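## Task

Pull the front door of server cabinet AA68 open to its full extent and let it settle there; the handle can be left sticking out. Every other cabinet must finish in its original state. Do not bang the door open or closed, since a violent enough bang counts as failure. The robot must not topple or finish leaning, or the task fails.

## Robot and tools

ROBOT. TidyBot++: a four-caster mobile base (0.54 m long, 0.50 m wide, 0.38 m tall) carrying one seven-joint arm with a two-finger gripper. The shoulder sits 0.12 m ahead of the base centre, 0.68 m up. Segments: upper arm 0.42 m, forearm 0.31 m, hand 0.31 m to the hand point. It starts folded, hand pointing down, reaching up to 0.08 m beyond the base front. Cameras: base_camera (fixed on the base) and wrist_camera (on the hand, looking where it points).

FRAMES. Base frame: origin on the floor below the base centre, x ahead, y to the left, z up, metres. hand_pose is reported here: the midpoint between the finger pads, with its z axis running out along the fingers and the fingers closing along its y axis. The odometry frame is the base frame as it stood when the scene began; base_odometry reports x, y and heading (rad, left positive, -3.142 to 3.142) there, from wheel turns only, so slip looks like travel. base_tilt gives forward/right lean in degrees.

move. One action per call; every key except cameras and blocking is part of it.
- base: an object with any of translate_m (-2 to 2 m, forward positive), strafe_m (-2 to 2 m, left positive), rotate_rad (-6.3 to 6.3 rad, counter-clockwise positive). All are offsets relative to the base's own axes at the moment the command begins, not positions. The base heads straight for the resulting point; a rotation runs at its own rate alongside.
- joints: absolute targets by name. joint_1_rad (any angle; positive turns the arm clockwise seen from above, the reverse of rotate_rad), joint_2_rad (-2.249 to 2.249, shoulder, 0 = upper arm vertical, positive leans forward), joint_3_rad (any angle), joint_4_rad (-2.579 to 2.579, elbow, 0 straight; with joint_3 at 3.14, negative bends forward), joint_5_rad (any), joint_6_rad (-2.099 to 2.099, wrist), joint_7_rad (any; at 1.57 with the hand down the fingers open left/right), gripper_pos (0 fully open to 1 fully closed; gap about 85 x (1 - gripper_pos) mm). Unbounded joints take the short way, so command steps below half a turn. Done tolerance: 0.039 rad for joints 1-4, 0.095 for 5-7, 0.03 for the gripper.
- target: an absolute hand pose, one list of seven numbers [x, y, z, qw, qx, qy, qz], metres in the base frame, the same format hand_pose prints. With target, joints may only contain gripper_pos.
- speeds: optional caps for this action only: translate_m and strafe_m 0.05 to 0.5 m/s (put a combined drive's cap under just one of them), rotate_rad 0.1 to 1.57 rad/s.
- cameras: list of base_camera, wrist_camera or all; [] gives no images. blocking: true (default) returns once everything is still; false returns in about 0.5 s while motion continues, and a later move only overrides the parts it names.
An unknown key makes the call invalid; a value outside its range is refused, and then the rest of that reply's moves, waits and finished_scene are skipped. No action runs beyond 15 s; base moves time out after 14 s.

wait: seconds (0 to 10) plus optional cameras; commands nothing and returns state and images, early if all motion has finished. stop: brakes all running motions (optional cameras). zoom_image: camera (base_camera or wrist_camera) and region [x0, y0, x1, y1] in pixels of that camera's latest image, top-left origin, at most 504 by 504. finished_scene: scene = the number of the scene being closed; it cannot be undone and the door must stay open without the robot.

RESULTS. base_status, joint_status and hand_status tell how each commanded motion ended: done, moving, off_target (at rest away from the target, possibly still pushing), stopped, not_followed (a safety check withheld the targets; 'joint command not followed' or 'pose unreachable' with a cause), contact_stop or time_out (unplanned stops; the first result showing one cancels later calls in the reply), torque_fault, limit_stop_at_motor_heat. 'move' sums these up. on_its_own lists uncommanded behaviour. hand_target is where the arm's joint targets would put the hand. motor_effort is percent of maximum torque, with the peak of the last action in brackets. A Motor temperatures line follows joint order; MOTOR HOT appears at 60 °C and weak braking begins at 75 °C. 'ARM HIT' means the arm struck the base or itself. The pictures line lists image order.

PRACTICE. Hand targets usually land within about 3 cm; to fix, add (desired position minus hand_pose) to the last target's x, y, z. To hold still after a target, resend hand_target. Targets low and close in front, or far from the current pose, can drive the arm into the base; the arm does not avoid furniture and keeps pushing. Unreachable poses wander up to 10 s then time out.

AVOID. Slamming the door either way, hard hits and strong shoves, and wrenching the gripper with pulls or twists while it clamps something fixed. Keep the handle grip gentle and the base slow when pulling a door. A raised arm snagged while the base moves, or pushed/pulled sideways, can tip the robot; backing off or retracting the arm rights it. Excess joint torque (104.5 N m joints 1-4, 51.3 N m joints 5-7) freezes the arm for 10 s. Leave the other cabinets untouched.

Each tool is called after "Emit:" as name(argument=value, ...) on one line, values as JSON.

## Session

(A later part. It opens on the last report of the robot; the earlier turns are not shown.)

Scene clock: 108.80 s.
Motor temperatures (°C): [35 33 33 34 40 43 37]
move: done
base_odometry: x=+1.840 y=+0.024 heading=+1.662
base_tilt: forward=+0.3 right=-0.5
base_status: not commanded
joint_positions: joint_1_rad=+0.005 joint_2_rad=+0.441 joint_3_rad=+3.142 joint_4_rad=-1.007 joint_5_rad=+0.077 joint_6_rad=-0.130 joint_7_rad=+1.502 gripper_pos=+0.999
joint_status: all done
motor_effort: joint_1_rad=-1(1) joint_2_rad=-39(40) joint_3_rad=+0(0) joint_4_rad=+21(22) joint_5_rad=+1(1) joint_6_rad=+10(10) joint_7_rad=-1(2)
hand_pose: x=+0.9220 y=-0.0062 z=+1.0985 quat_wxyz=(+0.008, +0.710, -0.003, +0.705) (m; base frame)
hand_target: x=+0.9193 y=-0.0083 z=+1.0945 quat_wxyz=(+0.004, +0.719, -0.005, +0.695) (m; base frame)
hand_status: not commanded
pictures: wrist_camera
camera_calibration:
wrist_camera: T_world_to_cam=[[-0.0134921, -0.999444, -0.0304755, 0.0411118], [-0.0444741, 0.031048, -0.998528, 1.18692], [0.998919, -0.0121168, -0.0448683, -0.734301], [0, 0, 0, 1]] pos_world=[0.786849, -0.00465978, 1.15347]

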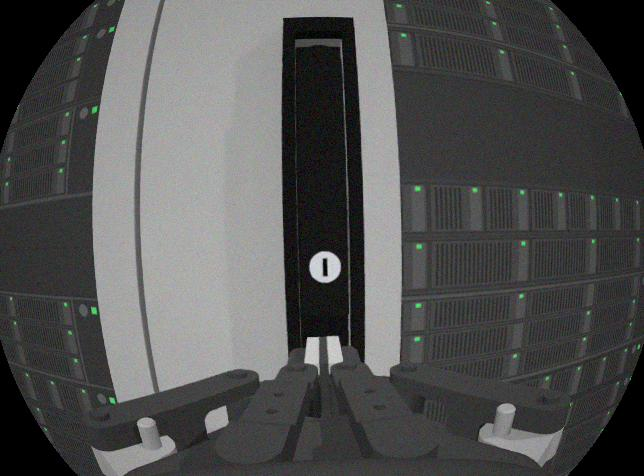

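Emit:
move(joints={"joint_4_rad": -0.992}, cameras=["wrist_camera"])

Emit:
zoom_image(camera="wrist_camera", region=[260, 240, 390, 370])

Scene clock: 109.83 s.
Motor temperatures (°C): [35 33 33 34 40 43 37]
move: done
base_odometry: x=+1.840 y=+0.024 heading=+1.662
base_tilt: forward=+0.3 right=-0.5
base_status: not commanded
joint_positions: joint_1_rad=+0.005 joint_2_rad=+0.441 joint_3_rad=+3.142 joint_4_rad=-1.002 joint_5_rad=+0.077 joint_6_rad=-0.130 joint_7_rad=+1.502 gripper_pos=+0.999
joint_status: all done
motor_effort: joint_1_rad=+0(1) joint_2_rad=-39(40) joint_3_rad=+0(1) joint_4_rad=+21(22) joint_5_rad=+0(1) joint_6_rad=+10(10) joint_7_rad=-1(2)
hand_pose: x=+0.9218 y=-0.0062 z=+1.1016 quat_wxyz=(+0.008, +0.708, -0.003, +0.706) (m; base frame)
hand_target: x=+0.9190 y=-0.0083 z=+1.0995 quat_wxyz=(+0.004, +0.717, -0.005, +0.697) (m; base frame)
hand_status: not commanded
pictures: wrist_camera
camera_calibration:
wrist_camera: T_world_to_cam=[[-0.0133393, -0.999445, -0.0305139, 0.0411065], [-0.0395144, 0.0310197, -0.998737, 1.18563], [0.99913, -0.0121167, -0.0399062, -0.739703], [0, 0, 0, 1]] pos_world=[0.786457, -0.00465683, 1.15587]

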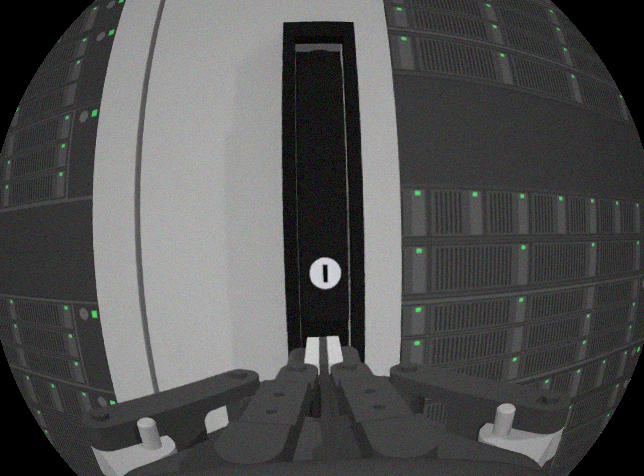

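Scaled by 3.877.

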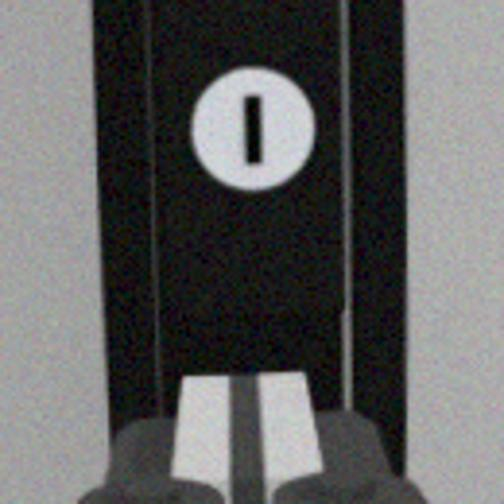

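Emit:
move(base={"translate_m": 0.011}, speeds={"translate_m": 0.05}, cameras=["wrist_camera"])

Emit:
zoom_image(camera="wrist_camera", region=[260, 240, 390, 370])

Scene clock: 110.77 s.
Motor temperatures (°C): [35 33 33 34 40 43 37]
move: done
base_odometry: x=+1.839 y=+0.035 heading=+1.663
base_tilt: forward=+0.3 right=-0.5
base_status: done
joint_positions: joint_1_rad=+0.005 joint_2_rad=+0.447 joint_3_rad=+3.142 joint_4_rad=-1.002 joint_5_rad=+0.077 joint_6_rad=-0.130 joint_7_rad=+1.502 gripper_pos=+0.999
joint_status: not commanded
motor_effort: joint_1_rad=+0(2) joint_2_rad=-40(41) joint_3_rad=+0(1) joint_4_rad=+21(22) joint_5_rad=+1(1) joint_6_rad=+10(10) joint_7_rad=-2(2)
hand_pose: x=+0.9241 y=-0.0062 z=+1.0973 quat_wxyz=(+0.008, +0.710, -0.003, +0.704) (m; base frame)
hand_target: x=+0.9190 y=-0.0083 z=+1.0995 quat_wxyz=(+0.004, +0.717, -0.005, +0.697) (m; base frame)
hand_status: not commanded
pictures: wrist_camera
camera_calibration:
wrist_camera: T_world_to_cam=[[-0.0135453, -0.999444, -0.0304724, 0.0411274], [-0.0450459, 0.0310542, -0.998502, 1.18628], [0.998893, -0.0121523, -0.0454415, -0.735869], [0, 0, 0, 1]] pos_world=[0.789048, -0.00467681, 1.15231]

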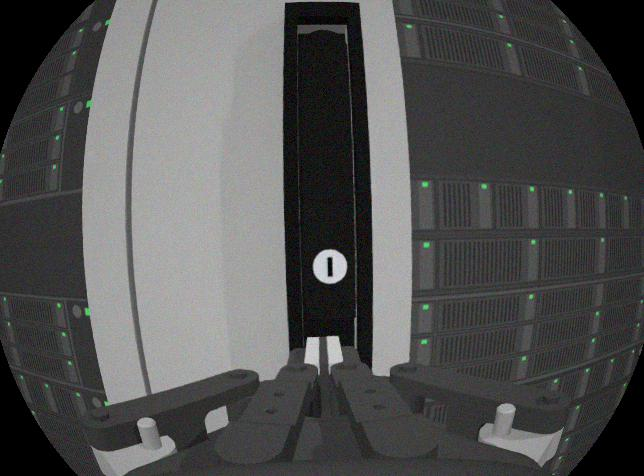

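Scaled by 3.877.

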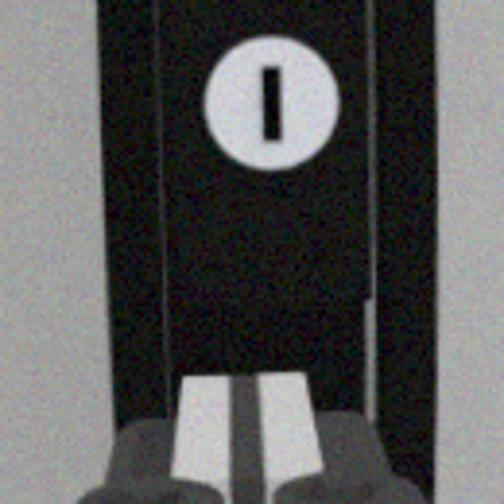

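Emit:
move(joints={"joint_1_rad": 0.0175, "joint_4_rad": -0.982}, cameras=["wrist_camera"])

Emit:
zoom_image(camera="wrist_camera", region=[260, 240, 390, 370])

Scene clock: 111.93 s.
Motor temperatures (°C): [35 33 33 34 40 43 37]
move: done
base_odometry: x=+1.839 y=+0.035 heading=+1.663
base_tilt: forward=+0.3 right=-0.5
base_status: not commanded
joint_positions: joint_1_rad=+0.005 joint_2_rad=+0.447 joint_3_rad=+3.142 joint_4_rad=-0.993 joint_5_rad=+0.077 joint_6_rad=-0.130 joint_7_rad=+1.502 gripper_pos=+0.999
joint_status: all done
motor_effort: joint_1_rad=+0(1) joint_2_rad=-39(41) joint_3_rad=+0(0) joint_4_rad=+21(22) joint_5_rad=+1(1) joint_6_rad=+10(10) joint_7_rad=-1(1)
hand_pose: x=+0.9238 y=-0.0064 z=+1.1027 quat_wxyz=(+0.008, +0.707, -0.003, +0.707) (m; base frame)
hand_target: x=+0.9185 y=-0.0127 z=+1.1057 quat_wxyz=(+0.006, +0.713, -0.007, +0.701) (m; base frame)
hand_status: not commanded
pictures: wrist_camera
camera_calibration:
wrist_camera: T_world_to_cam=[[-0.013554, -0.999442, -0.0305402, 0.0411579], [-0.036442, 0.0310164, -0.998854, 1.18409], [0.999244, -0.0124255, -0.0368421, -0.745117], [0, 0, 0, 1]] pos_world=[0.788262, -0.0048499, 1.15654]

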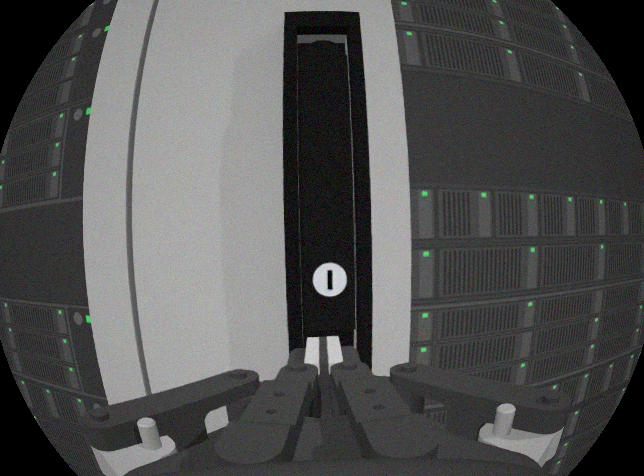

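Scaled by 3.877.

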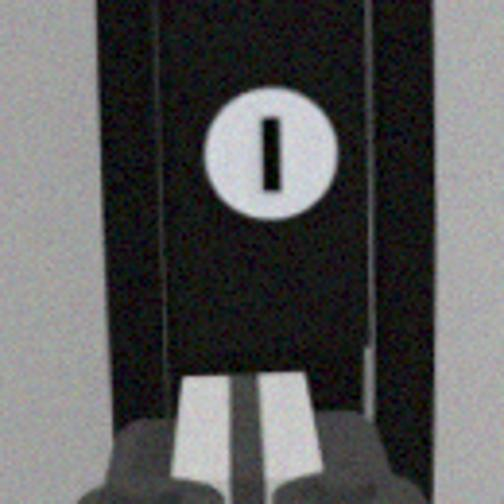

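Emit:
move(joints={"joint_1_rad": 0.0187}, cameras=["wrist_camera"])

Emit:
zoom_image(camera="wrist_camera", region=[260, 240, 390, 370])

Scene clock: 112.60 s.
Motor temperatures (°C): [35 33 33 34 40 43 37]
move: done
base_odometry: x=+1.839 y=+0.035 heading=+1.663
base_tilt: forward=+0.3 right=-0.5
base_status: not commanded
joint_positions: joint_1_rad=+0.005 joint_2_rad=+0.447 joint_3_rad=+3.142 joint_4_rad=-0.993 joint_5_rad=+0.077 joint_6_rad=-0.130 joint_7_rad=+1.502 gripper_pos=+0.999
joint_status: all done
motor_effort: joint_1_rad=-1(1) joint_2_rad=-40(40) joint_3_rad=+0(0) joint_4_rad=+21(22) joint_5_rad=+1(1) joint_6_rad=+10(10) joint_7_rad=-1(2)
hand_pose: x=+0.9238 y=-0.0064 z=+1.1027 quat_wxyz=(+0.008, +0.707, -0.003, +0.707) (m; base frame)
hand_target: x=+0.9185 y=-0.0136 z=+1.1057 quat_wxyz=(+0.006, +0.713, -0.007, +0.701) (m; base frame)
hand_status: not commanded
pictures: wrist_camera
camera_calibration:
wrist_camera: T_world_to_cam=[[-0.013554, -0.999442, -0.0305402, 0.0411579], [-0.036442, 0.0310164, -0.998854, 1.18409], [0.999244, -0.0124255, -0.0368421, -0.745117], [0, 0, 0, 1]] pos_world=[0.788262, -0.0048499, 1.15654]

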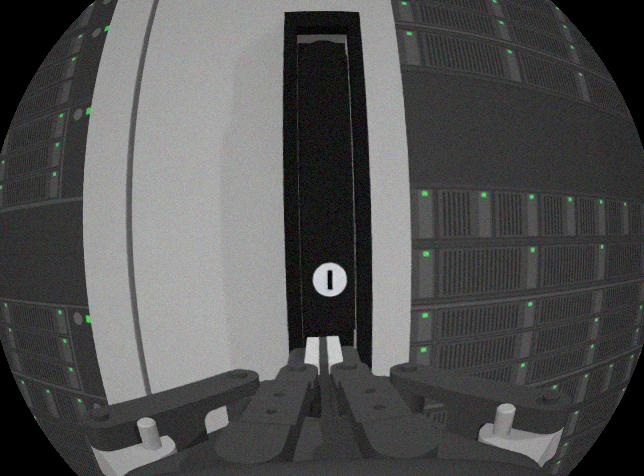

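Scaled by 3.877.

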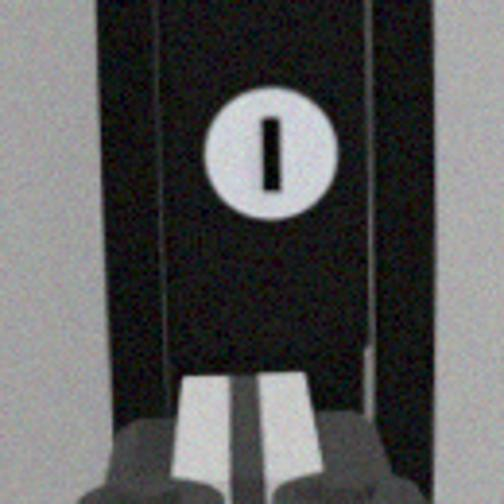

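Emit:
move(joints={"joint_1_rad": 0.0205}, cameras=[])

Scene clock: 113.23 s.
Motor temperatures (°C): [35 33 33 34 40 43 37]
move: done
base_odometry: x=+1.839 y=+0.035 heading=+1.663
base_tilt: forward=+0.3 right=-0.5
base_status: not commanded
joint_positions: joint_1_rad=+0.005 joint_2_rad=+0.447 joint_3_rad=+3.142 joint_4_rad=-0.993 joint_5_rad=+0.077 joint_6_rad=-0.130 joint_7_rad=+1.502 gripper_pos=+0.999
joint_status: all done
motor_effort: joint_1_rad=+0(1) joint_2_rad=-39(39) joint_3_rad=+0(1) joint_4_rad=+21(21) joint_5_rad=+1(1) joint_6_rad=+10(10) joint_7_rad=-1(2)
hand_pose: x=+0.9238 y=-0.0064 z=+1.1027 quat_wxyz=(+0.008, +0.707, -0.003, +0.707) (m; base frame)
hand_target: x=+0.9185 y=-0.0151 z=+1.1057 quat_wxyz=(+0.007, +0.713, -0.008, +0.701) (m; base frame)
hand_status: not commanded
pictures: none
No camera images: "cameras" was empty.

Emit:
move(joints={"joint_1_rad": 0.0225}, cameras=[])

Scene clock: 113.73 s.
Motor temperatures (°C): [35 33 33 34 40 43 37]
move: done
base_odometry: x=+1.839 y=+0.035 heading=+1.663
base_tilt: forward=+0.4 right=-0.6
base_status: not commanded
joint_positions: joint_1_rad=+0.005 joint_2_rad=+0.447 joint_3_rad=+3.142 joint_4_rad=-0.993 joint_5_rad=+0.077 joint_6_rad=-0.130 joint_7_rad=+1.502 gripper_pos=+0.999
joint_status: all done
motor_effort: joint_1_rad=-1(1) joint_2_rad=-39(40) joint_3_rad=+0(1) joint_4_rad=+21(21) joint_5_rad=+1(1) joint_6_rad=+10(10) joint_7_rad=-2(2)
hand_pose: x=+0.9238 y=-0.0065 z=+1.1027 quat_wxyz=(+0.008, +0.707, -0.003, +0.707) (m; base frame)
hand_target: x=+0.9185 y=-0.0166 z=+1.1057 quat_wxyz=(+0.008, +0.713, -0.008, +0.701) (m; base frame)
hand_status: not commanded
pictures: none
No camera images: "cameras" was empty.

Emit:
move(base={"rotate_rad": -0.003}, speeds={"rotate_rad": 0.1}, joints={"joint_1_rad": 0.014}, cameras=["wrist_camera"])

Emit:
zoom_image(camera="wrist_camera", region=[260, 240, 390, 370])

Scene clock: 114.63 s.
Motor temperatures (°C): [35 33 33 34 40 43 37]
move: done
base_odometry: x=+1.838 y=+0.035 heading=+1.660
base_tilt: forward=+0.3 right=-0.5
base_status: done
joint_positions: joint_1_rad=+0.006 joint_2_rad=+0.447 joint_3_rad=+3.142 joint_4_rad=-0.993 joint_5_rad=+0.077 joint_6_rad=-0.130 joint_7_rad=+1.502 gripper_pos=+0.999
joint_status: all done
motor_effort: joint_1_rad=-2(4) joint_2_rad=-38(41) joint_3_rad=-1(2) joint_4_rad=+21(22) joint_5_rad=+1(1) joint_6_rad=+10(10) joint_7_rad=-1(2)
hand_pose: x=+0.9238 y=-0.0068 z=+1.1026 quat_wxyz=(+0.009, +0.707, -0.003, +0.707) (m; base frame)
hand_target: x=+0.9186 y=-0.0099 z=+1.1057 quat_wxyz=(+0.005, +0.713, -0.005, +0.701) (m; base frame)
hand_status: not commanded
pictures: wrist_camera
camera_calibration:
wrist_camera: T_world_to_cam=[[-0.0139982, -0.999436, -0.0305276, 0.0412053], [-0.036489, 0.0310208, -0.998852, 1.18412], [0.999236, -0.0128682, -0.0369027, -0.745071], [0, 0, 0, 1]] pos_world=[0.788286, -0.00513795, 1.15652]

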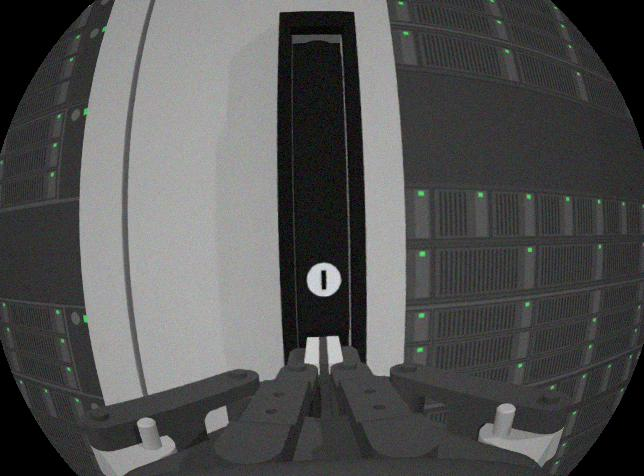

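Scaled by 3.877.

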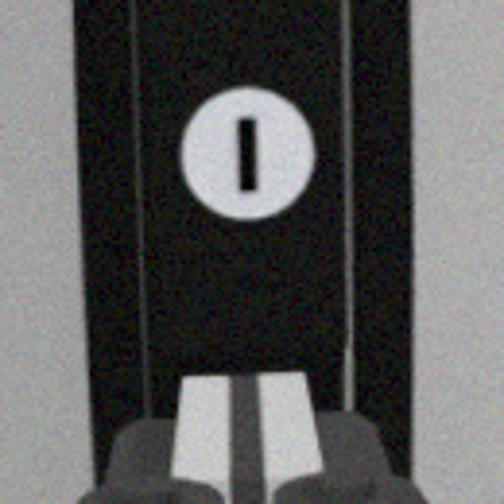

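Emit:
move(base={"translate_m": 0.006}, speeds={"translate_m": 0.05}, cameras=["wrist_camera"])

Emit:
zoom_image(camera="wrist_camera", region=[260, 240, 390, 370])

Scene clock: 115.43 s.
Motor temperatures (°C): [35 33 33 34 40 43 37]
move: done
base_odometry: x=+1.838 y=+0.041 heading=+1.661
base_tilt: forward=+0.3 right=-0.5
base_status: done
joint_positions: joint_1_rad=+0.006 joint_2_rad=+0.449 joint_3_rad=+3.142 joint_4_rad=-0.992 joint_5_rad=+0.077 joint_6_rad=-0.130 joint_7_rad=+1.502 gripper_pos=+0.999
joint_status: not commanded
motor_effort: joint_1_rad=-1(3) joint_2_rad=-40(43) joint_3_rad=+0(2) joint_4_rad=+21(22) joint_5_rad=+1(1) joint_6_rad=+10(10) joint_7_rad=-1(2)
hand_pose: x=+0.9246 y=-0.0069 z=+1.1012 quat_wxyz=(+0.009, +0.707, -0.003, +0.707) (m; base frame)
hand_target: x=+0.9186 y=-0.0099 z=+1.1057 quat_wxyz=(+0.005, +0.713, -0.005, +0.701) (m; base frame)
hand_status: not commanded
pictures: wrist_camera
camera_calibration:
wrist_camera: T_world_to_cam=[[-0.0142165, -0.999433, -0.0305138, 0.041231], [-0.0383684, 0.0310397, -0.998781, 1.18434], [0.999163, -0.0130284, -0.0387879, -0.743788], [0, 0, 0, 1]] pos_world=[0.789192, -0.00524419, 1.1553]

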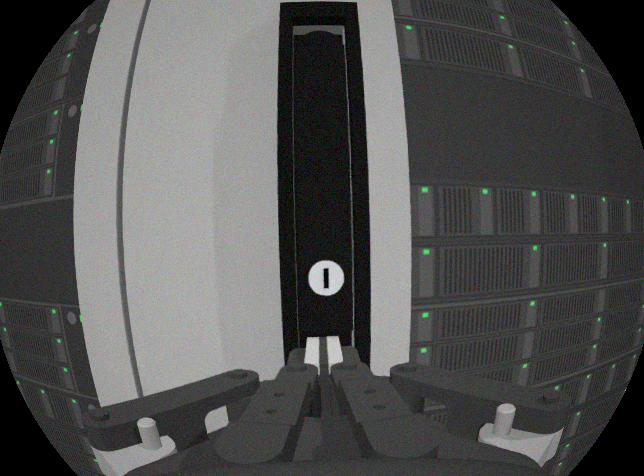

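Scaled by 3.877.

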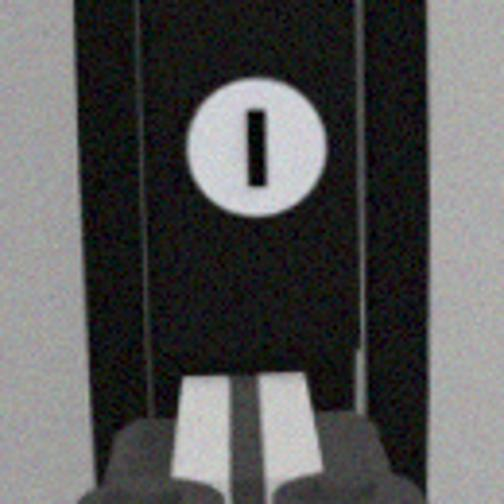

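Emit:
move(base={"translate_m": 0.005}, speeds={"translate_m": 0.05}, cameras=["wrist_camera"])

Emit:
zoom_image(camera="wrist_camera", region=[260, 240, 390, 370])

Scene clock: 116.47 s.
Motor temperatures (°C): [35 33 33 34 40 43 37]
move: done
base_odometry: x=+1.837 y=+0.046 heading=+1.661
base_tilt: forward=+0.2 right=-0.5
base_status: done
joint_positions: joint_1_rad=+0.006 joint_2_rad=+0.442 joint_3_rad=+3.142 joint_4_rad=-0.991 joint_5_rad=+0.077 joint_6_rad=-0.142 joint_7_rad=+1.502 gripper_pos=+0.999
joint_status: not commanded
motor_effort: joint_1_rad=+0(2) joint_2_rad=-37(40) joint_3_rad=+0(1) joint_4_rad=+21(28) joint_5_rad=+1(1) joint_6_rad=+11(15) joint_7_rad=-1(2)
hand_pose: x=+0.9215 y=-0.0072 z=+1.1045 quat_wxyz=(+0.009, +0.708, -0.003, +0.706) (m; base frame)
hand_target: x=+0.9186 y=-0.0099 z=+1.1057 quat_wxyz=(+0.005, +0.713, -0.005, +0.701) (m; base frame)
hand_status: not commanded
pictures: wrist_camera
camera_calibration:
wrist_camera: T_world_to_cam=[[-0.0151669, -0.999416, -0.0306314, 0.042016], [-0.0408216, 0.0312283, -0.998678, 1.18974], [0.999051, -0.0138964, -0.0412714, -0.737712], [0, 0, 0, 1]] pos_world=[0.786216, -0.00541353, 1.159]

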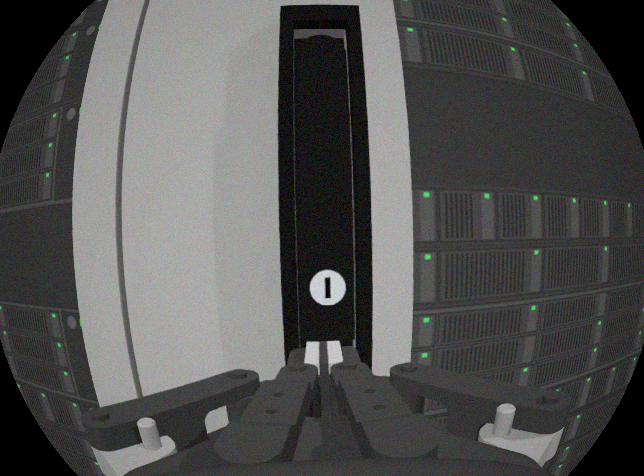

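Scaled by 3.877.

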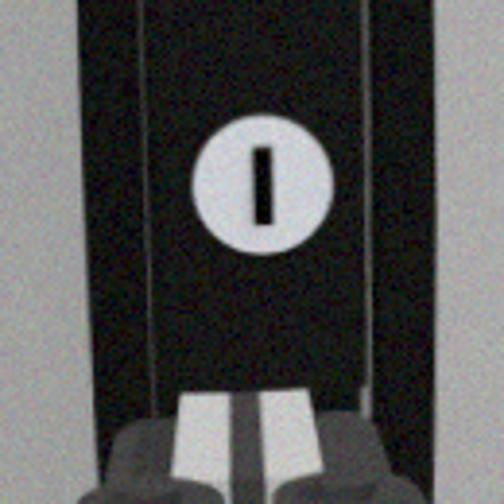

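Emit:
move(joints={"joint_2_rad": 0.50, "joint_4_rad": -0.985}, cameras=[])

Emit:
move(joints={"joint_2_rad": 0.56, "joint_4_rad": -0.98}, cameras=[])

Emit:
move(joints={"joint_2_rad": 0.62, "joint_4_rad": -0.975}, cameras=["wrist_camera"])

Scene clock: 117.97 s.
Motor temperatures (°C): [35 33 33 34 40 43 37]
move: off_target
base_odometry: x=+1.837 y=+0.046 heading=+1.661
base_tilt: forward=+0.3 right=-0.6
base_status: not commanded
joint_positions: joint_1_rad=+0.006 joint_2_rad=+0.443 joint_3_rad=+3.142 joint_4_rad=-0.990 joint_5_rad=+0.077 joint_6_rad=-0.142 joint_7_rad=+1.502 gripper_pos=+0.999
joint_status: joint_2_rad off_target (ended at +0.443, target +0.500); the others done
motor_effort: joint_1_rad=+0(1) joint_2_rad=-29(37) joint_3_rad=+0(0) joint_4_rad=+20(22) joint_5_rad=+0(1) joint_6_rad=+9(11) joint_7_rad=-1(2)
hand_pose: x=+0.9222 y=-0.0072 z=+1.1037 quat_wxyz=(+0.009, +0.709, -0.003, +0.706) (m; base frame)
hand_target: x=+0.9441 y=-0.0102 z=+1.0518 quat_wxyz=(+0.004, +0.736, -0.005, +0.677) (m; base frame)
hand_status: not commanded
pictures: none
No camera images: "cameras" was empty.

Scene clock: 118.73 s.
Motor temperatures (°C): [35 33 33 34 40 43 37]
move: off_target
base_odometry: x=+1.837 y=+0.046 heading=+1.661
base_tilt: forward=+0.2 right=-0.5
base_status: not commanded
joint_positions: joint_1_rad=+0.006 joint_2_rad=+0.446 joint_3_rad=+3.142 joint_4_rad=-0.988 joint_5_rad=+0.077 joint_6_rad=-0.142 joint_7_rad=+1.502 gripper_pos=+0.999
joint_status: joint_2_rad off_target (ended at +0.446, target +0.560); the others done
motor_effort: joint_1_rad=+1(1) joint_2_rad=-20(29) joint_3_rad=+1(1) joint_4_rad=+20(20) joint_5_rad=+1(1) joint_6_rad=+10(10) joint_7_rad=-1(2)
hand_pose: x=+0.9232 y=-0.0072 z=+1.1029 quat_wxyz=(+0.009, +0.709, -0.003, +0.705) (m; base frame)
hand_target: x=+0.9649 y=-0.0105 z=+1.0048 quat_wxyz=(+0.004, +0.755, -0.006, +0.656) (m; base frame)
hand_status: not commanded
pictures: none
No camera images: "cameras" was empty.

Scene clock: 119.50 s.
Motor temperatures (°C): [35 33 33 34 40 43 37]
move: off_target
base_odometry: x=+1.837 y=+0.045 heading=+1.661
base_tilt: forward=+0.3 right=-0.6
base_status: not commanded
joint_positions: joint_1_rad=+0.006 joint_2_rad=+0.449 joint_3_rad=+3.142 joint_4_rad=-0.985 joint_5_rad=+0.077 joint_6_rad=-0.143 joint_7_rad=+1.502 gripper_pos=+0.999
joint_status: joint_2_rad off_target (ended at +0.449, target +0.620); the others done
motor_effort: joint_1_rad=+1(1) joint_2_rad=-9(19) joint_3_rad=+2(2) joint_4_rad=+20(21) joint_5_rad=+1(1) joint_6_rad=+11(12) joint_7_rad=-2(2)
hand_pose: x=+0.9242 y=-0.0071 z=+1.1021 quat_wxyz=(+0.009, +0.709, -0.003, +0.705) (m; base frame)
hand_target: x=+0.9831 y=-0.0108 z=+0.9566 quat_wxyz=(+0.004, +0.772, -0.006, +0.635) (m; base frame)
hand_status: not commanded
pictures: wrist_camera
camera_calibration:
wrist_camera: T_world_to_cam=[[-0.0151532, -0.999414, -0.0306946, 0.0420966], [-0.043173, 0.0313234, -0.998576, 1.18948], [0.998953, -0.0138065, -0.0436223, -0.737848], [0, 0, 0, 1]] pos_world=[0.789066, -0.0053736, 1.15689]

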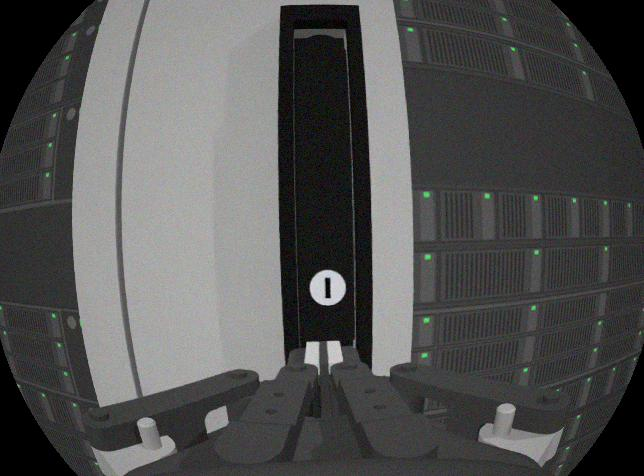

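Emit:
move(joints={"joint_2_rad": 0.35, "joint_4_rad": -0.905, "joint_6_rad": -0.13}, cameras=["wrist_camera"])

Emit:
zoom_image(camera="wrist_camera", region=[260, 240, 390, 370])

Scene clock: 122.33 s.
Motor temperatures (°C): [35 33 33 34 40 43 37]
move: off_target
base_odometry: x=+1.837 y=+0.046 heading=+1.661
base_tilt: forward=+0.3 right=-0.5
base_status: not commanded
joint_positions: joint_1_rad=+0.006 joint_2_rad=+0.443 joint_3_rad=+3.142 joint_4_rad=-0.982 joint_5_rad=+0.077 joint_6_rad=-0.152 joint_7_rad=+1.502 gripper_pos=+0.999
joint_status: joint_2_rad off_target (ended at +0.443, target +0.350); joint_4_rad off_target (ended at -0.982, target -0.905); the others done
motor_effort: joint_1_rad=+3(3) joint_2_rad=-50(50) joint_3_rad=+2(2) joint_4_rad=+33(33) joint_5_rad=+1(2) joint_6_rad=+20(20) joint_7_rad=-1(2)
hand_pose: x=+0.9214 y=-0.0072 z=+1.1061 quat_wxyz=(+0.009, +0.709, -0.004, +0.705) (m; base frame)
hand_target: x=+0.8680 y=-0.0091 z=+1.2322 quat_wxyz=(+0.005, +0.638, -0.005, +0.770) (m; base frame)
hand_status: not commanded
pictures: wrist_camera
camera_calibration:
wrist_camera: T_world_to_cam=[[-0.015668, -0.999401, -0.0308707, 0.0427491], [-0.0429395, 0.0315185, -0.99858, 1.1932], [0.998955, -0.0143202, -0.0434076, -0.73511], [0, 0, 0, 1]] pos_world=[0.786247, -0.00541133, 1.16092]

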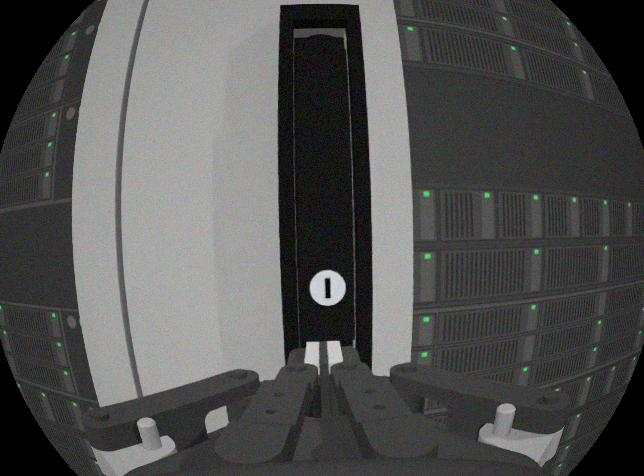

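Scaled by 3.877.

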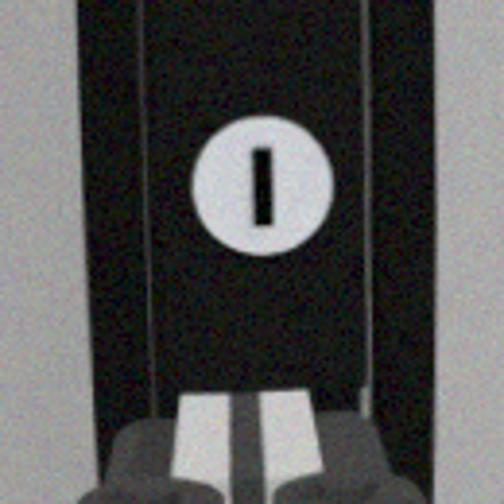

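Emit:
zoom_image(camera="wrist_camera", region=[270, 0, 370, 90])

Scaled by 5.040.

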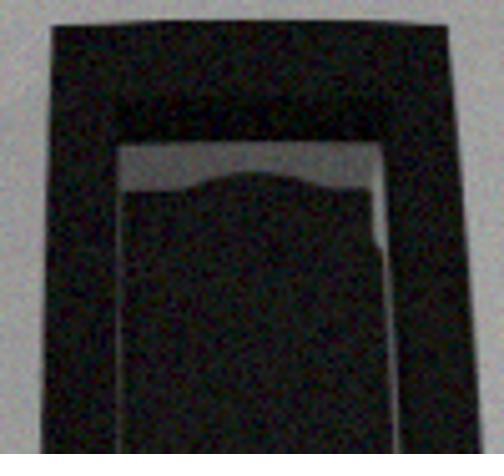

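Emit:
move(joints={"joint_2_rad": 0.27, "joint_4_rad": -0.84, "joint_6_rad": -0.075}, cameras=[])

Scene clock: 125.73 s.
Motor temperatures (°C): [34 34 33 34 40 43 37]
move: off_target
base_odometry: x=+1.837 y=+0.046 heading=+1.661
base_tilt: forward=+0.3 right=-0.6
base_status: not commanded
joint_positions: joint_1_rad=+0.006 joint_2_rad=+0.441 joint_3_rad=+3.141 joint_4_rad=-0.977 joint_5_rad=+0.077 joint_6_rad=-0.159 joint_7_rad=+1.502 gripper_pos=+0.999
joint_status: joint_2_rad off_target (ended at +0.441, target +0.270); joint_4_rad off_target (ended at -0.977, target -0.840); the others done
motor_effort: joint_1_rad=+3(3) joint_2_rad=-65(65) joint_3_rad=+2(2) joint_4_rad=+44(44) joint_5_rad=+2(2) joint_6_rad=+29(30) joint_7_rad=-1(2)
hand_pose: x=+0.9207 y=-0.0072 z=+1.1079 quat_wxyz=(+0.009, +0.709, -0.004, +0.705) (m; base frame)
hand_target: x=+0.8012 y=-0.0082 z=+1.3442 quat_wxyz=(+0.005, +0.558, -0.004, +0.830) (m; base frame)
hand_status: not commanded
pictures: none
No camera images: "cameras" was empty.

Emit:
move(joints={"joint_2_rad": 0.225}, cameras=["wrist_camera"])

Emit:
zoom_image(camera="wrist_camera", region=[260, 240, 390, 370])

Scene clock: 126.83 s.
Motor temperatures (°C): [34 34 33 35 40 43 37]
move: off_target
base_odometry: x=+1.837 y=+0.046 heading=+1.661
base_tilt: forward=+0.4 right=-0.5
base_status: not commanded
joint_positions: joint_1_rad=+0.006 joint_2_rad=+0.440 joint_3_rad=+3.141 joint_4_rad=-0.977 joint_5_rad=+0.077 joint_6_rad=-0.161 joint_7_rad=+1.502 gripper_pos=+0.999
joint_status: joint_2_rad off_target (ended at +0.440, target +0.225)
motor_effort: joint_1_rad=+4(4) joint_2_rad=-71(73) joint_3_rad=+2(2) joint_4_rad=+45(46) joint_5_rad=+1(2) joint_6_rad=+30(31) joint_7_rad=-1(2)
hand_pose: x=+0.9201 y=-0.0073 z=+1.1086 quat_wxyz=(+0.009, +0.709, -0.004, +0.705) (m; base frame)
hand_target: x=+0.7707 y=-0.0078 z=+1.3743 quat_wxyz=(+0.006, +0.540, -0.004, +0.842) (m; base frame)
hand_status: not commanded
pictures: wrist_camera
camera_calibration:
wrist_camera: T_world_to_cam=[[-0.0160997, -0.999387, -0.0310842, 0.0433993], [-0.0441106, 0.0317679, -0.998521, 1.19658], [0.998897, -0.0147048, -0.044595, -0.732285], [0, 0, 0, 1]] pos_world=[0.784958, -0.00540835, 1.16351]

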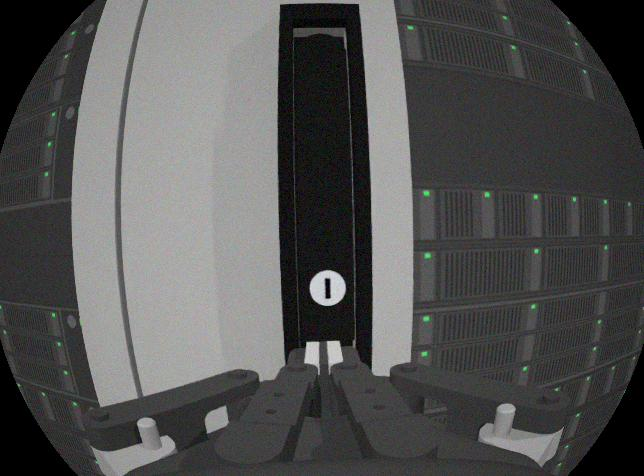

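Scaled by 3.877.

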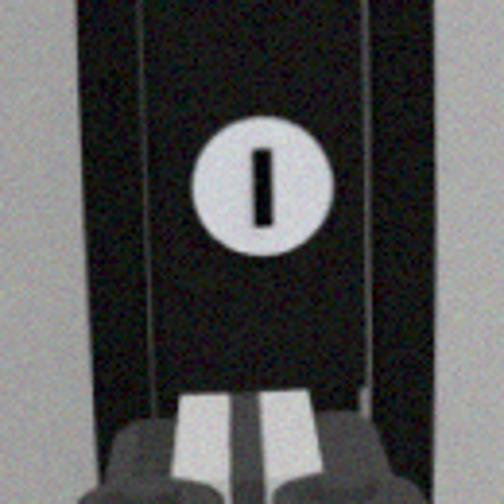

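Emit:
move(joints={"joint_2_rad": 0.18}, cameras=[])

Emit:
move(joints={"joint_2_rad": 0.15}, cameras=["wrist_camera"])

Emit:
zoom_image(camera="wrist_camera", region=[260, 240, 390, 370])

Scene clock: 127.77 s.
Motor temperatures (°C): [34 34 33 35 40 43 37]
move: off_target
base_odometry: x=+1.837 y=+0.046 heading=+1.661
base_tilt: forward=+0.3 right=-0.5
base_status: not commanded
joint_positions: joint_1_rad=+0.006 joint_2_rad=+0.433 joint_3_rad=+3.141 joint_4_rad=-0.977 joint_5_rad=+0.077 joint_6_rad=-0.175 joint_7_rad=+1.502 gripper_pos=+0.999
joint_status: joint_2_rad off_target (ended at +0.433, target +0.180)
motor_effort: joint_1_rad=+4(4) joint_2_rad=-78(79) joint_3_rad=+2(2) joint_4_rad=+48(49) joint_5_rad=+2(2) joint_6_rad=+33(33) joint_7_rad=+0(1)
hand_pose: x=+0.9172 y=-0.0073 z=+1.1093 quat_wxyz=(+0.009, +0.712, -0.004, +0.702) (m; base frame)
hand_target: x=+0.7389 y=-0.0073 z=+1.4029 quat_wxyz=(+0.006, +0.521, -0.004, +0.854) (m; base frame)
hand_status: not commanded
pictures: none
No camera images: "cameras" was empty.

Scene clock: 128.43 s.
Motor temperatures (°C): [34 34 33 35 40 43 37]
move: off_target
base_odometry: x=+1.837 y=+0.046 heading=+1.661
base_tilt: forward=+0.2 right=-0.5
base_status: not commanded
joint_positions: joint_1_rad=+0.006 joint_2_rad=+0.422 joint_3_rad=+3.140 joint_4_rad=-0.983 joint_5_rad=+0.076 joint_6_rad=-0.191 joint_7_rad=+1.502 gripper_pos=+0.999
joint_status: joint_2_rad off_target (ended at +0.422, target +0.150)
motor_effort: joint_1_rad=+3(4) joint_2_rad=-80(82) joint_3_rad=+2(2) joint_4_rad=+51(52) joint_5_rad=+2(2) joint_6_rad=+35(35) joint_7_rad=+0(1)
hand_pose: x=+0.9125 y=-0.0073 z=+1.1098 quat_wxyz=(+0.009, +0.716, -0.005, +0.698) (m; base frame)
hand_target: x=+0.7170 y=-0.0070 z=+1.4212 quat_wxyz=(+0.006, +0.508, -0.004, +0.862) (m; base frame)
hand_status: not commanded
pictures: wrist_camera
camera_calibration:
wrist_camera: T_world_to_cam=[[-0.0178544, -0.999298, -0.0329439, 0.0469173], [-0.0620514, 0.0339931, -0.997494, 1.21276], [0.997913, -0.0157654, -0.0626148, -0.70373], [0, 0, 0, 1]] pos_world=[0.778353, -0.00543559, 1.1672]

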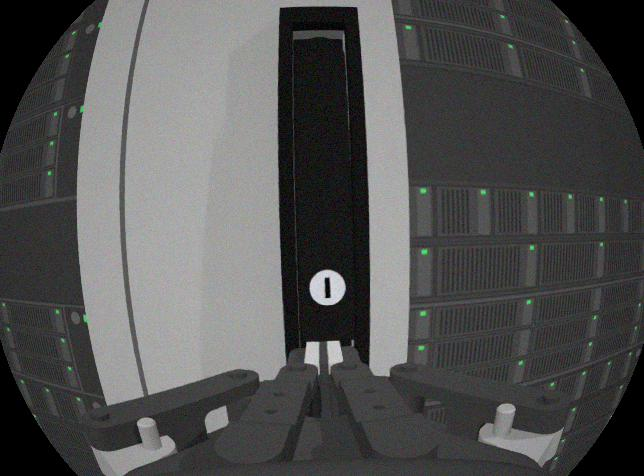

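Scaled by 3.877.

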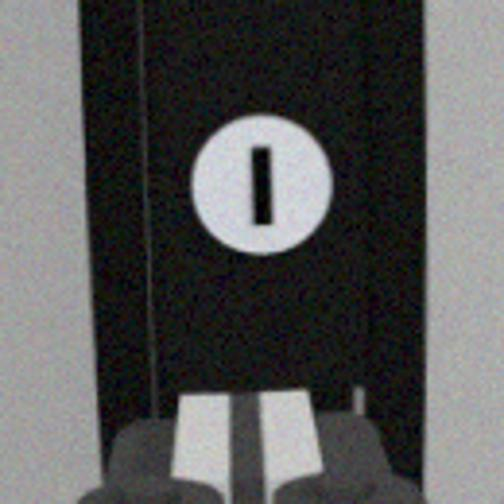

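Emit:
move(joints={"joint_2_rad": 0.25, "joint_4_rad": -0.89, "joint_6_rad": -0.135}, cameras=["wrist_camera"])

Emit:
zoom_image(camera="wrist_camera", region=[260, 240, 390, 370])

Scene clock: 130.33 s.
Motor temperatures (°C): [34 34 33 35 40 43 37]
move: off_target
base_odometry: x=+1.837 y=+0.046 heading=+1.661
base_tilt: forward=+0.3 right=-0.5
base_status: not commanded
joint_positions: joint_1_rad=+0.006 joint_2_rad=+0.423 joint_3_rad=+3.140 joint_4_rad=-0.984 joint_5_rad=+0.075 joint_6_rad=-0.192 joint_7_rad=+1.502 gripper_pos=+0.999
joint_status: joint_2_rad off_target (ended at +0.423, target +0.250); joint_4_rad off_target (ended at -0.984, target -0.890); the others done
motor_effort: joint_1_rad=+3(4) joint_2_rad=-68(81) joint_3_rad=+2(2) joint_4_rad=+41(51) joint_5_rad=+2(2) joint_6_rad=+26(35) joint_7_rad=+0(2)
hand_pose: x=+0.9129 y=-0.0073 z=+1.1083 quat_wxyz=(+0.009, +0.717, -0.005, +0.697) (m; base frame)
hand_target: x=+0.8065 y=-0.0083 z=+1.3115 quat_wxyz=(+0.005, +0.595, -0.004, +0.804) (m; base frame)
hand_status: not commanded
pictures: wrist_camera
camera_calibration:
wrist_camera: T_world_to_cam=[[-0.0180162, -0.999293, -0.0329969, 0.0470663], [-0.0649363, 0.034102, -0.997307, 1.21369], [0.997727, -0.015825, -0.0655048, -0.700867], [0, 0, 0, 1]] pos_world=[0.778934, -0.00544742, 1.16606]

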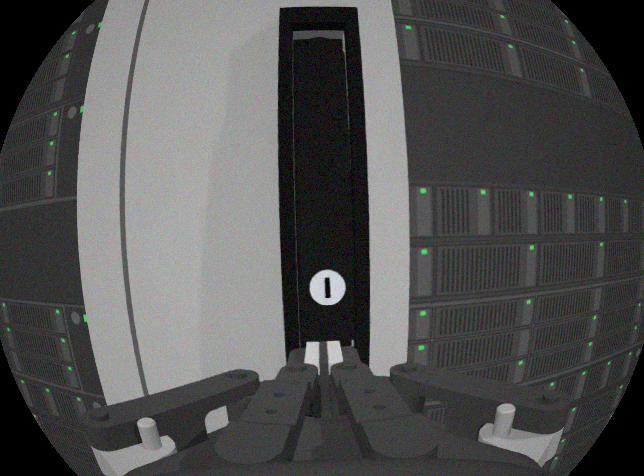

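Scaled by 3.877.

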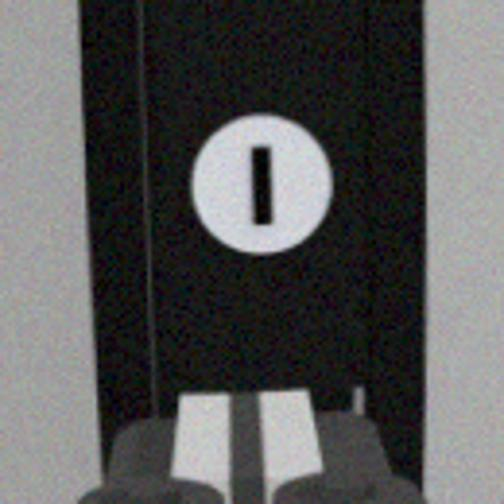

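Emit:
move(joints={"joint_2_rad": 0.21, "joint_4_rad": -0.89}, cameras=[])

Emit:
move(joints={"joint_2_rad": 0.18, "joint_4_rad": -0.9}, cameras=["wrist_camera"])

Emit:
zoom_image(camera="wrist_camera", region=[260, 240, 390, 370])

Scene clock: 138.17 s.
Motor temperatures (°C): [34 35 33 35 40 43 37]
move: off_target
base_odometry: x=+1.837 y=+0.046 heading=+1.661
base_tilt: forward=+0.3 right=-0.5
base_status: not commanded
joint_positions: joint_1_rad=+0.006 joint_2_rad=+0.413 joint_3_rad=+3.140 joint_4_rad=-0.989 joint_5_rad=+0.075 joint_6_rad=-0.206 joint_7_rad=+1.502 gripper_pos=+0.999
joint_status: joint_2_rad off_target (ended at +0.413, target +0.210); joint_4_rad off_target (ended at -0.989, target -0.890)
motor_effort: joint_1_rad=+3(4) joint_2_rad=-69(71) joint_3_rad=+2(2) joint_4_rad=+43(44) joint_5_rad=+2(2) joint_6_rad=+28(28) joint_7_rad=-1(1)
hand_pose: x=+0.9087 y=-0.0073 z=+1.1087 quat_wxyz=(+0.009, +0.720, -0.005, +0.694) (m; base frame)
hand_target: x=+0.7807 y=-0.0079 z=+1.3385 quat_wxyz=(+0.005, +0.579, -0.004, +0.815) (m; base frame)
hand_status: not commanded
pictures: none
No camera images: "cameras" was empty.

Scene clock: 138.87 s.
Motor temperatures (°C): [34 35 33 35 40 43 37]
move: off_target
base_odometry: x=+1.837 y=+0.046 heading=+1.661
base_tilt: forward=+0.3 right=-0.5
base_status: not commanded
joint_positions: joint_1_rad=+0.006 joint_2_rad=+0.394 joint_3_rad=+3.140 joint_4_rad=-1.006 joint_5_rad=+0.075 joint_6_rad=-0.218 joint_7_rad=+1.502 gripper_pos=+0.999
joint_status: joint_2_rad off_target (ended at +0.394, target +0.180); joint_4_rad off_target (ended at -1.006, target -0.900)
motor_effort: joint_1_rad=+3(4) joint_2_rad=-70(72) joint_3_rad=+2(3) joint_4_rad=+45(45) joint_5_rad=+2(2) joint_6_rad=+30(30) joint_7_rad=-1(2)
hand_pose: x=+0.9011 y=-0.0073 z=+1.1095 quat_wxyz=(+0.009, +0.723, -0.006, +0.691) (m; base frame)
hand_target: x=+0.7633 y=-0.0077 z=+1.3524 quat_wxyz=(+0.005, +0.571, -0.004, +0.821) (m; base frame)
hand_status: not commanded
pictures: wrist_camera
camera_calibration:
wrist_camera: T_world_to_cam=[[-0.0196486, -0.99925, -0.0333729, 0.0487904], [-0.083276, 0.034899, -0.995915, 1.22914], [0.996333, -0.0167892, -0.0838993, -0.6674], [0, 0, 0, 1]] pos_world=[0.768269, -0.00534688, 1.16975]

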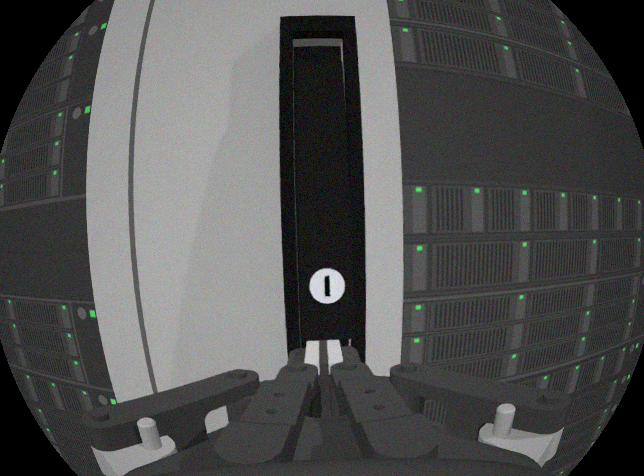

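Scaled by 3.877.

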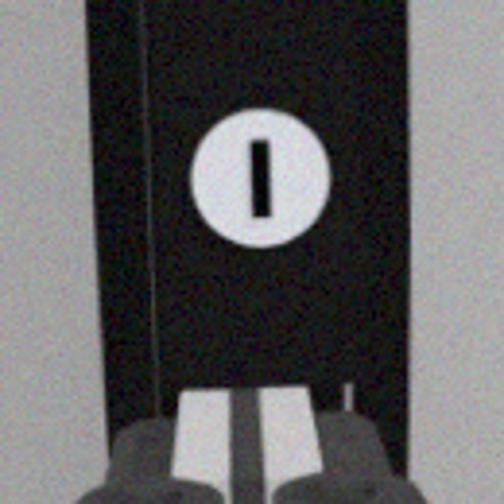

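Emit:
move(joints={"joint_2_rad": 0.17, "joint_4_rad": -0.93, "joint_6_rad": -0.08}, cameras=[])

Emit:
move(joints={"joint_2_rad": 0.15, "joint_4_rad": -0.95, "joint_6_rad": -0.04}, cameras=["wrist_camera"])

Emit:
zoom_image(camera="wrist_camera", region=[260, 240, 390, 370])

Scene clock: 140.63 s.
Motor temperatures (°C): [34 36 33 35 40 44 37]
move: off_target
base_odometry: x=+1.837 y=+0.046 heading=+1.661
base_tilt: forward=+0.4 right=-0.5
base_status: not commanded
joint_positions: joint_1_rad=+0.006 joint_2_rad=+0.377 joint_3_rad=+3.140 joint_4_rad=-1.035 joint_5_rad=+0.075 joint_6_rad=-0.199 joint_7_rad=+1.502 gripper_pos=+0.999
joint_status: joint_2_rad off_target (ended at +0.377, target +0.170); joint_4_rad off_target (ended at -1.035, target -0.930); joint_6_rad off_target (ended at -0.199, target -0.080)
motor_effort: joint_1_rad=+2(3) joint_2_rad=-69(71) joint_3_rad=+1(3) joint_4_rad=+44(45) joint_5_rad=+1(2) joint_6_rad=+30(31) joint_7_rad=-1(2)
hand_pose: x=+0.8954 y=-0.0071 z=+1.1101 quat_wxyz=(+0.008, +0.721, -0.005, +0.693) (m; base frame)
hand_target: x=+0.7581 y=-0.0076 z=+1.3577 quat_wxyz=(+0.006, +0.556, -0.004, +0.831) (m; base frame)
hand_status: not commanded
pictures: none
No camera images: "cameras" was empty.

Scene clock: 141.23 s.
Motor temperatures (°C): [34 36 33 35 40 44 37]
move: off_target
base_odometry: x=+1.837 y=+0.046 heading=+1.661
base_tilt: forward=+0.3 right=-0.6
base_status: not commanded
joint_positions: joint_1_rad=+0.007 joint_2_rad=+0.360 joint_3_rad=+3.140 joint_4_rad=-1.063 joint_5_rad=+0.075 joint_6_rad=-0.182 joint_7_rad=+1.502 gripper_pos=+0.999
joint_status: joint_2_rad off_target (ended at +0.360, target +0.150); joint_4_rad off_target (ended at -1.063, target -0.950); joint_6_rad off_target (ended at -0.182, target -0.040)
motor_effort: joint_1_rad=+1(2) joint_2_rad=-69(70) joint_3_rad=+1(1) joint_4_rad=+46(47) joint_5_rad=+1(1) joint_6_rad=+31(32) joint_7_rad=-2(2)
hand_pose: x=+0.8893 y=-0.0070 z=+1.1113 quat_wxyz=(+0.008, +0.719, -0.005, +0.695) (m; base frame)
hand_target: x=+0.7449 y=-0.0074 z=+1.3704 quat_wxyz=(+0.006, +0.540, -0.004, +0.842) (m; base frame)
hand_status: not commanded
pictures: wrist_camera
camera_calibration:
wrist_camera: T_world_to_cam=[[-0.0172725, -0.999303, -0.033102, 0.0465682], [-0.0709918, 0.0342491, -0.996889, 1.22009], [0.997327, -0.0148688, -0.0715339, -0.670045], [0, 0, 0, 1]] pos_world=[0.755675, -0.00521406, 1.1699]

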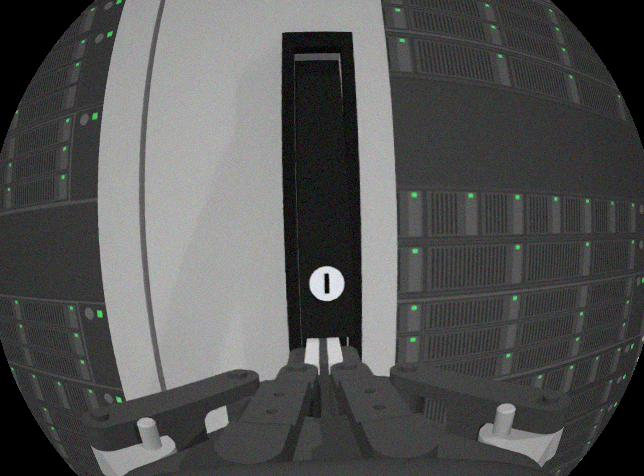

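Scaled by 3.877.

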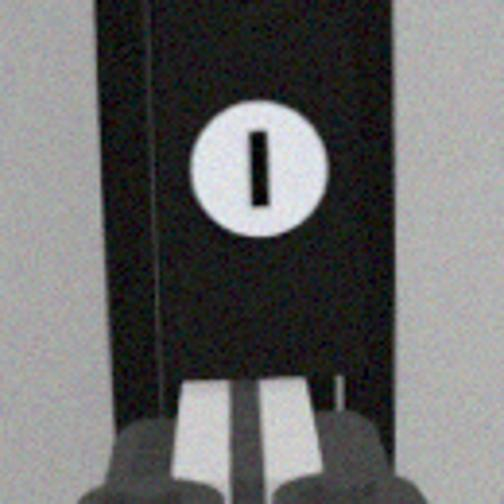

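Emit:
move(joints={"joint_2_rad": 0.12, "joint_4_rad": -0.985, "joint_6_rad": 0.0}, cameras=[])

Emit:
move(joints={"joint_2_rad": 0.09, "joint_4_rad": -1.02, "joint_6_rad": 0.04}, cameras=["wrist_camera"])

Emit:
zoom_image(camera="wrist_camera", region=[260, 240, 390, 370])

Scene clock: 142.20 s.
Motor temperatures (°C): [34 36 33 35 40 44 37]
move: off_target
base_odometry: x=+1.837 y=+0.046 heading=+1.661
base_tilt: forward=+0.3 right=-0.5
base_status: not commanded
joint_positions: joint_1_rad=+0.007 joint_2_rad=+0.329 joint_3_rad=+3.140 joint_4_rad=-1.108 joint_5_rad=+0.075 joint_6_rad=-0.159 joint_7_rad=+1.502 gripper_pos=+0.999
joint_status: joint_2_rad off_target (ended at +0.329, target +0.120); joint_4_rad off_target (ended at -1.108, target -0.985); joint_6_rad off_target (ended at -0.159, target +0.000)
motor_effort: joint_1_rad=-1(2) joint_2_rad=-68(70) joint_3_rad=-1(1) joint_4_rad=+48(49) joint_5_rad=+1(1) joint_6_rad=+33(34) joint_7_rad=-1(1)
hand_pose: x=+0.8775 y=-0.0069 z=+1.1143 quat_wxyz=(+0.008, +0.716, -0.004, +0.698) (m; base frame)
hand_target: x=+0.7283 y=-0.0072 z=+1.3805 quat_wxyz=(+0.006, +0.525, -0.004, +0.851) (m; base frame)
hand_status: not commanded
pictures: none
No camera images: "cameras" was empty.

Scene clock: 142.93 s.
Motor temperatures (°C): [34 36 33 35 40 44 37]
move: off_target
base_odometry: x=+1.837 y=+0.046 heading=+1.661
base_tilt: forward=+0.3 right=-0.5
base_status: not commanded
joint_positions: joint_1_rad=+0.008 joint_2_rad=+0.295 joint_3_rad=+3.140 joint_4_rad=-1.154 joint_5_rad=+0.075 joint_6_rad=-0.133 joint_7_rad=+1.502 gripper_pos=+0.999
joint_status: joint_2_rad off_target (ended at +0.295, target +0.090); joint_4_rad off_target (ended at -1.154, target -1.020); joint_6_rad off_target (ended at -0.133, target +0.040)
motor_effort: joint_1_rad=-3(3) joint_2_rad=-65(68) joint_3_rad=-2(2) joint_4_rad=+50(51) joint_5_rad=+1(1) joint_6_rad=+35(36) joint_7_rad=-2(2)
hand_pose: x=+0.8646 y=-0.0066 z=+1.1189 quat_wxyz=(+0.008, +0.711, -0.004, +0.703) (m; base frame)
hand_target: x=+0.7114 y=-0.0070 z=+1.3901 quat_wxyz=(+0.006, +0.510, -0.004, +0.860) (m; base frame)
hand_status: not commanded
pictures: wrist_camera
camera_calibration:
wrist_camera: T_world_to_cam=[[-0.0142621, -0.999366, -0.0326292, 0.0436021], [-0.0489227, 0.0332909, -0.998248, 1.20831], [0.998701, -0.0126408, -0.0493665, -0.67086], [0, 0, 0, 1]] pos_world=[0.729724, -0.00513139, 1.17449]

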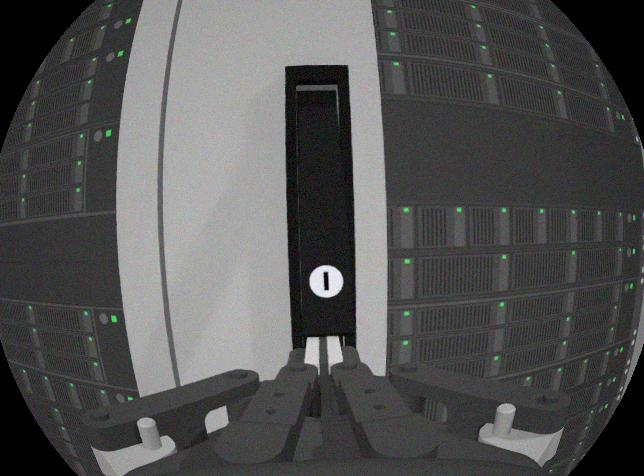

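Scaled by 3.877.

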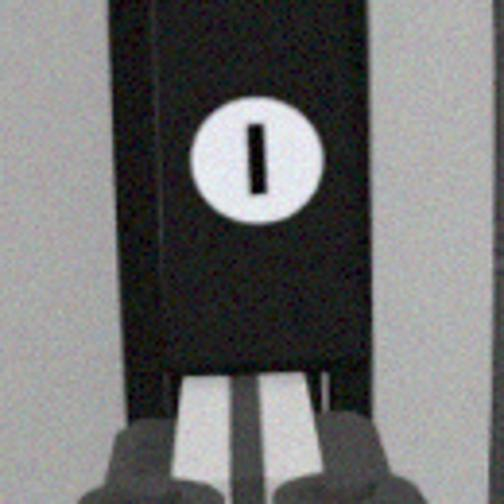

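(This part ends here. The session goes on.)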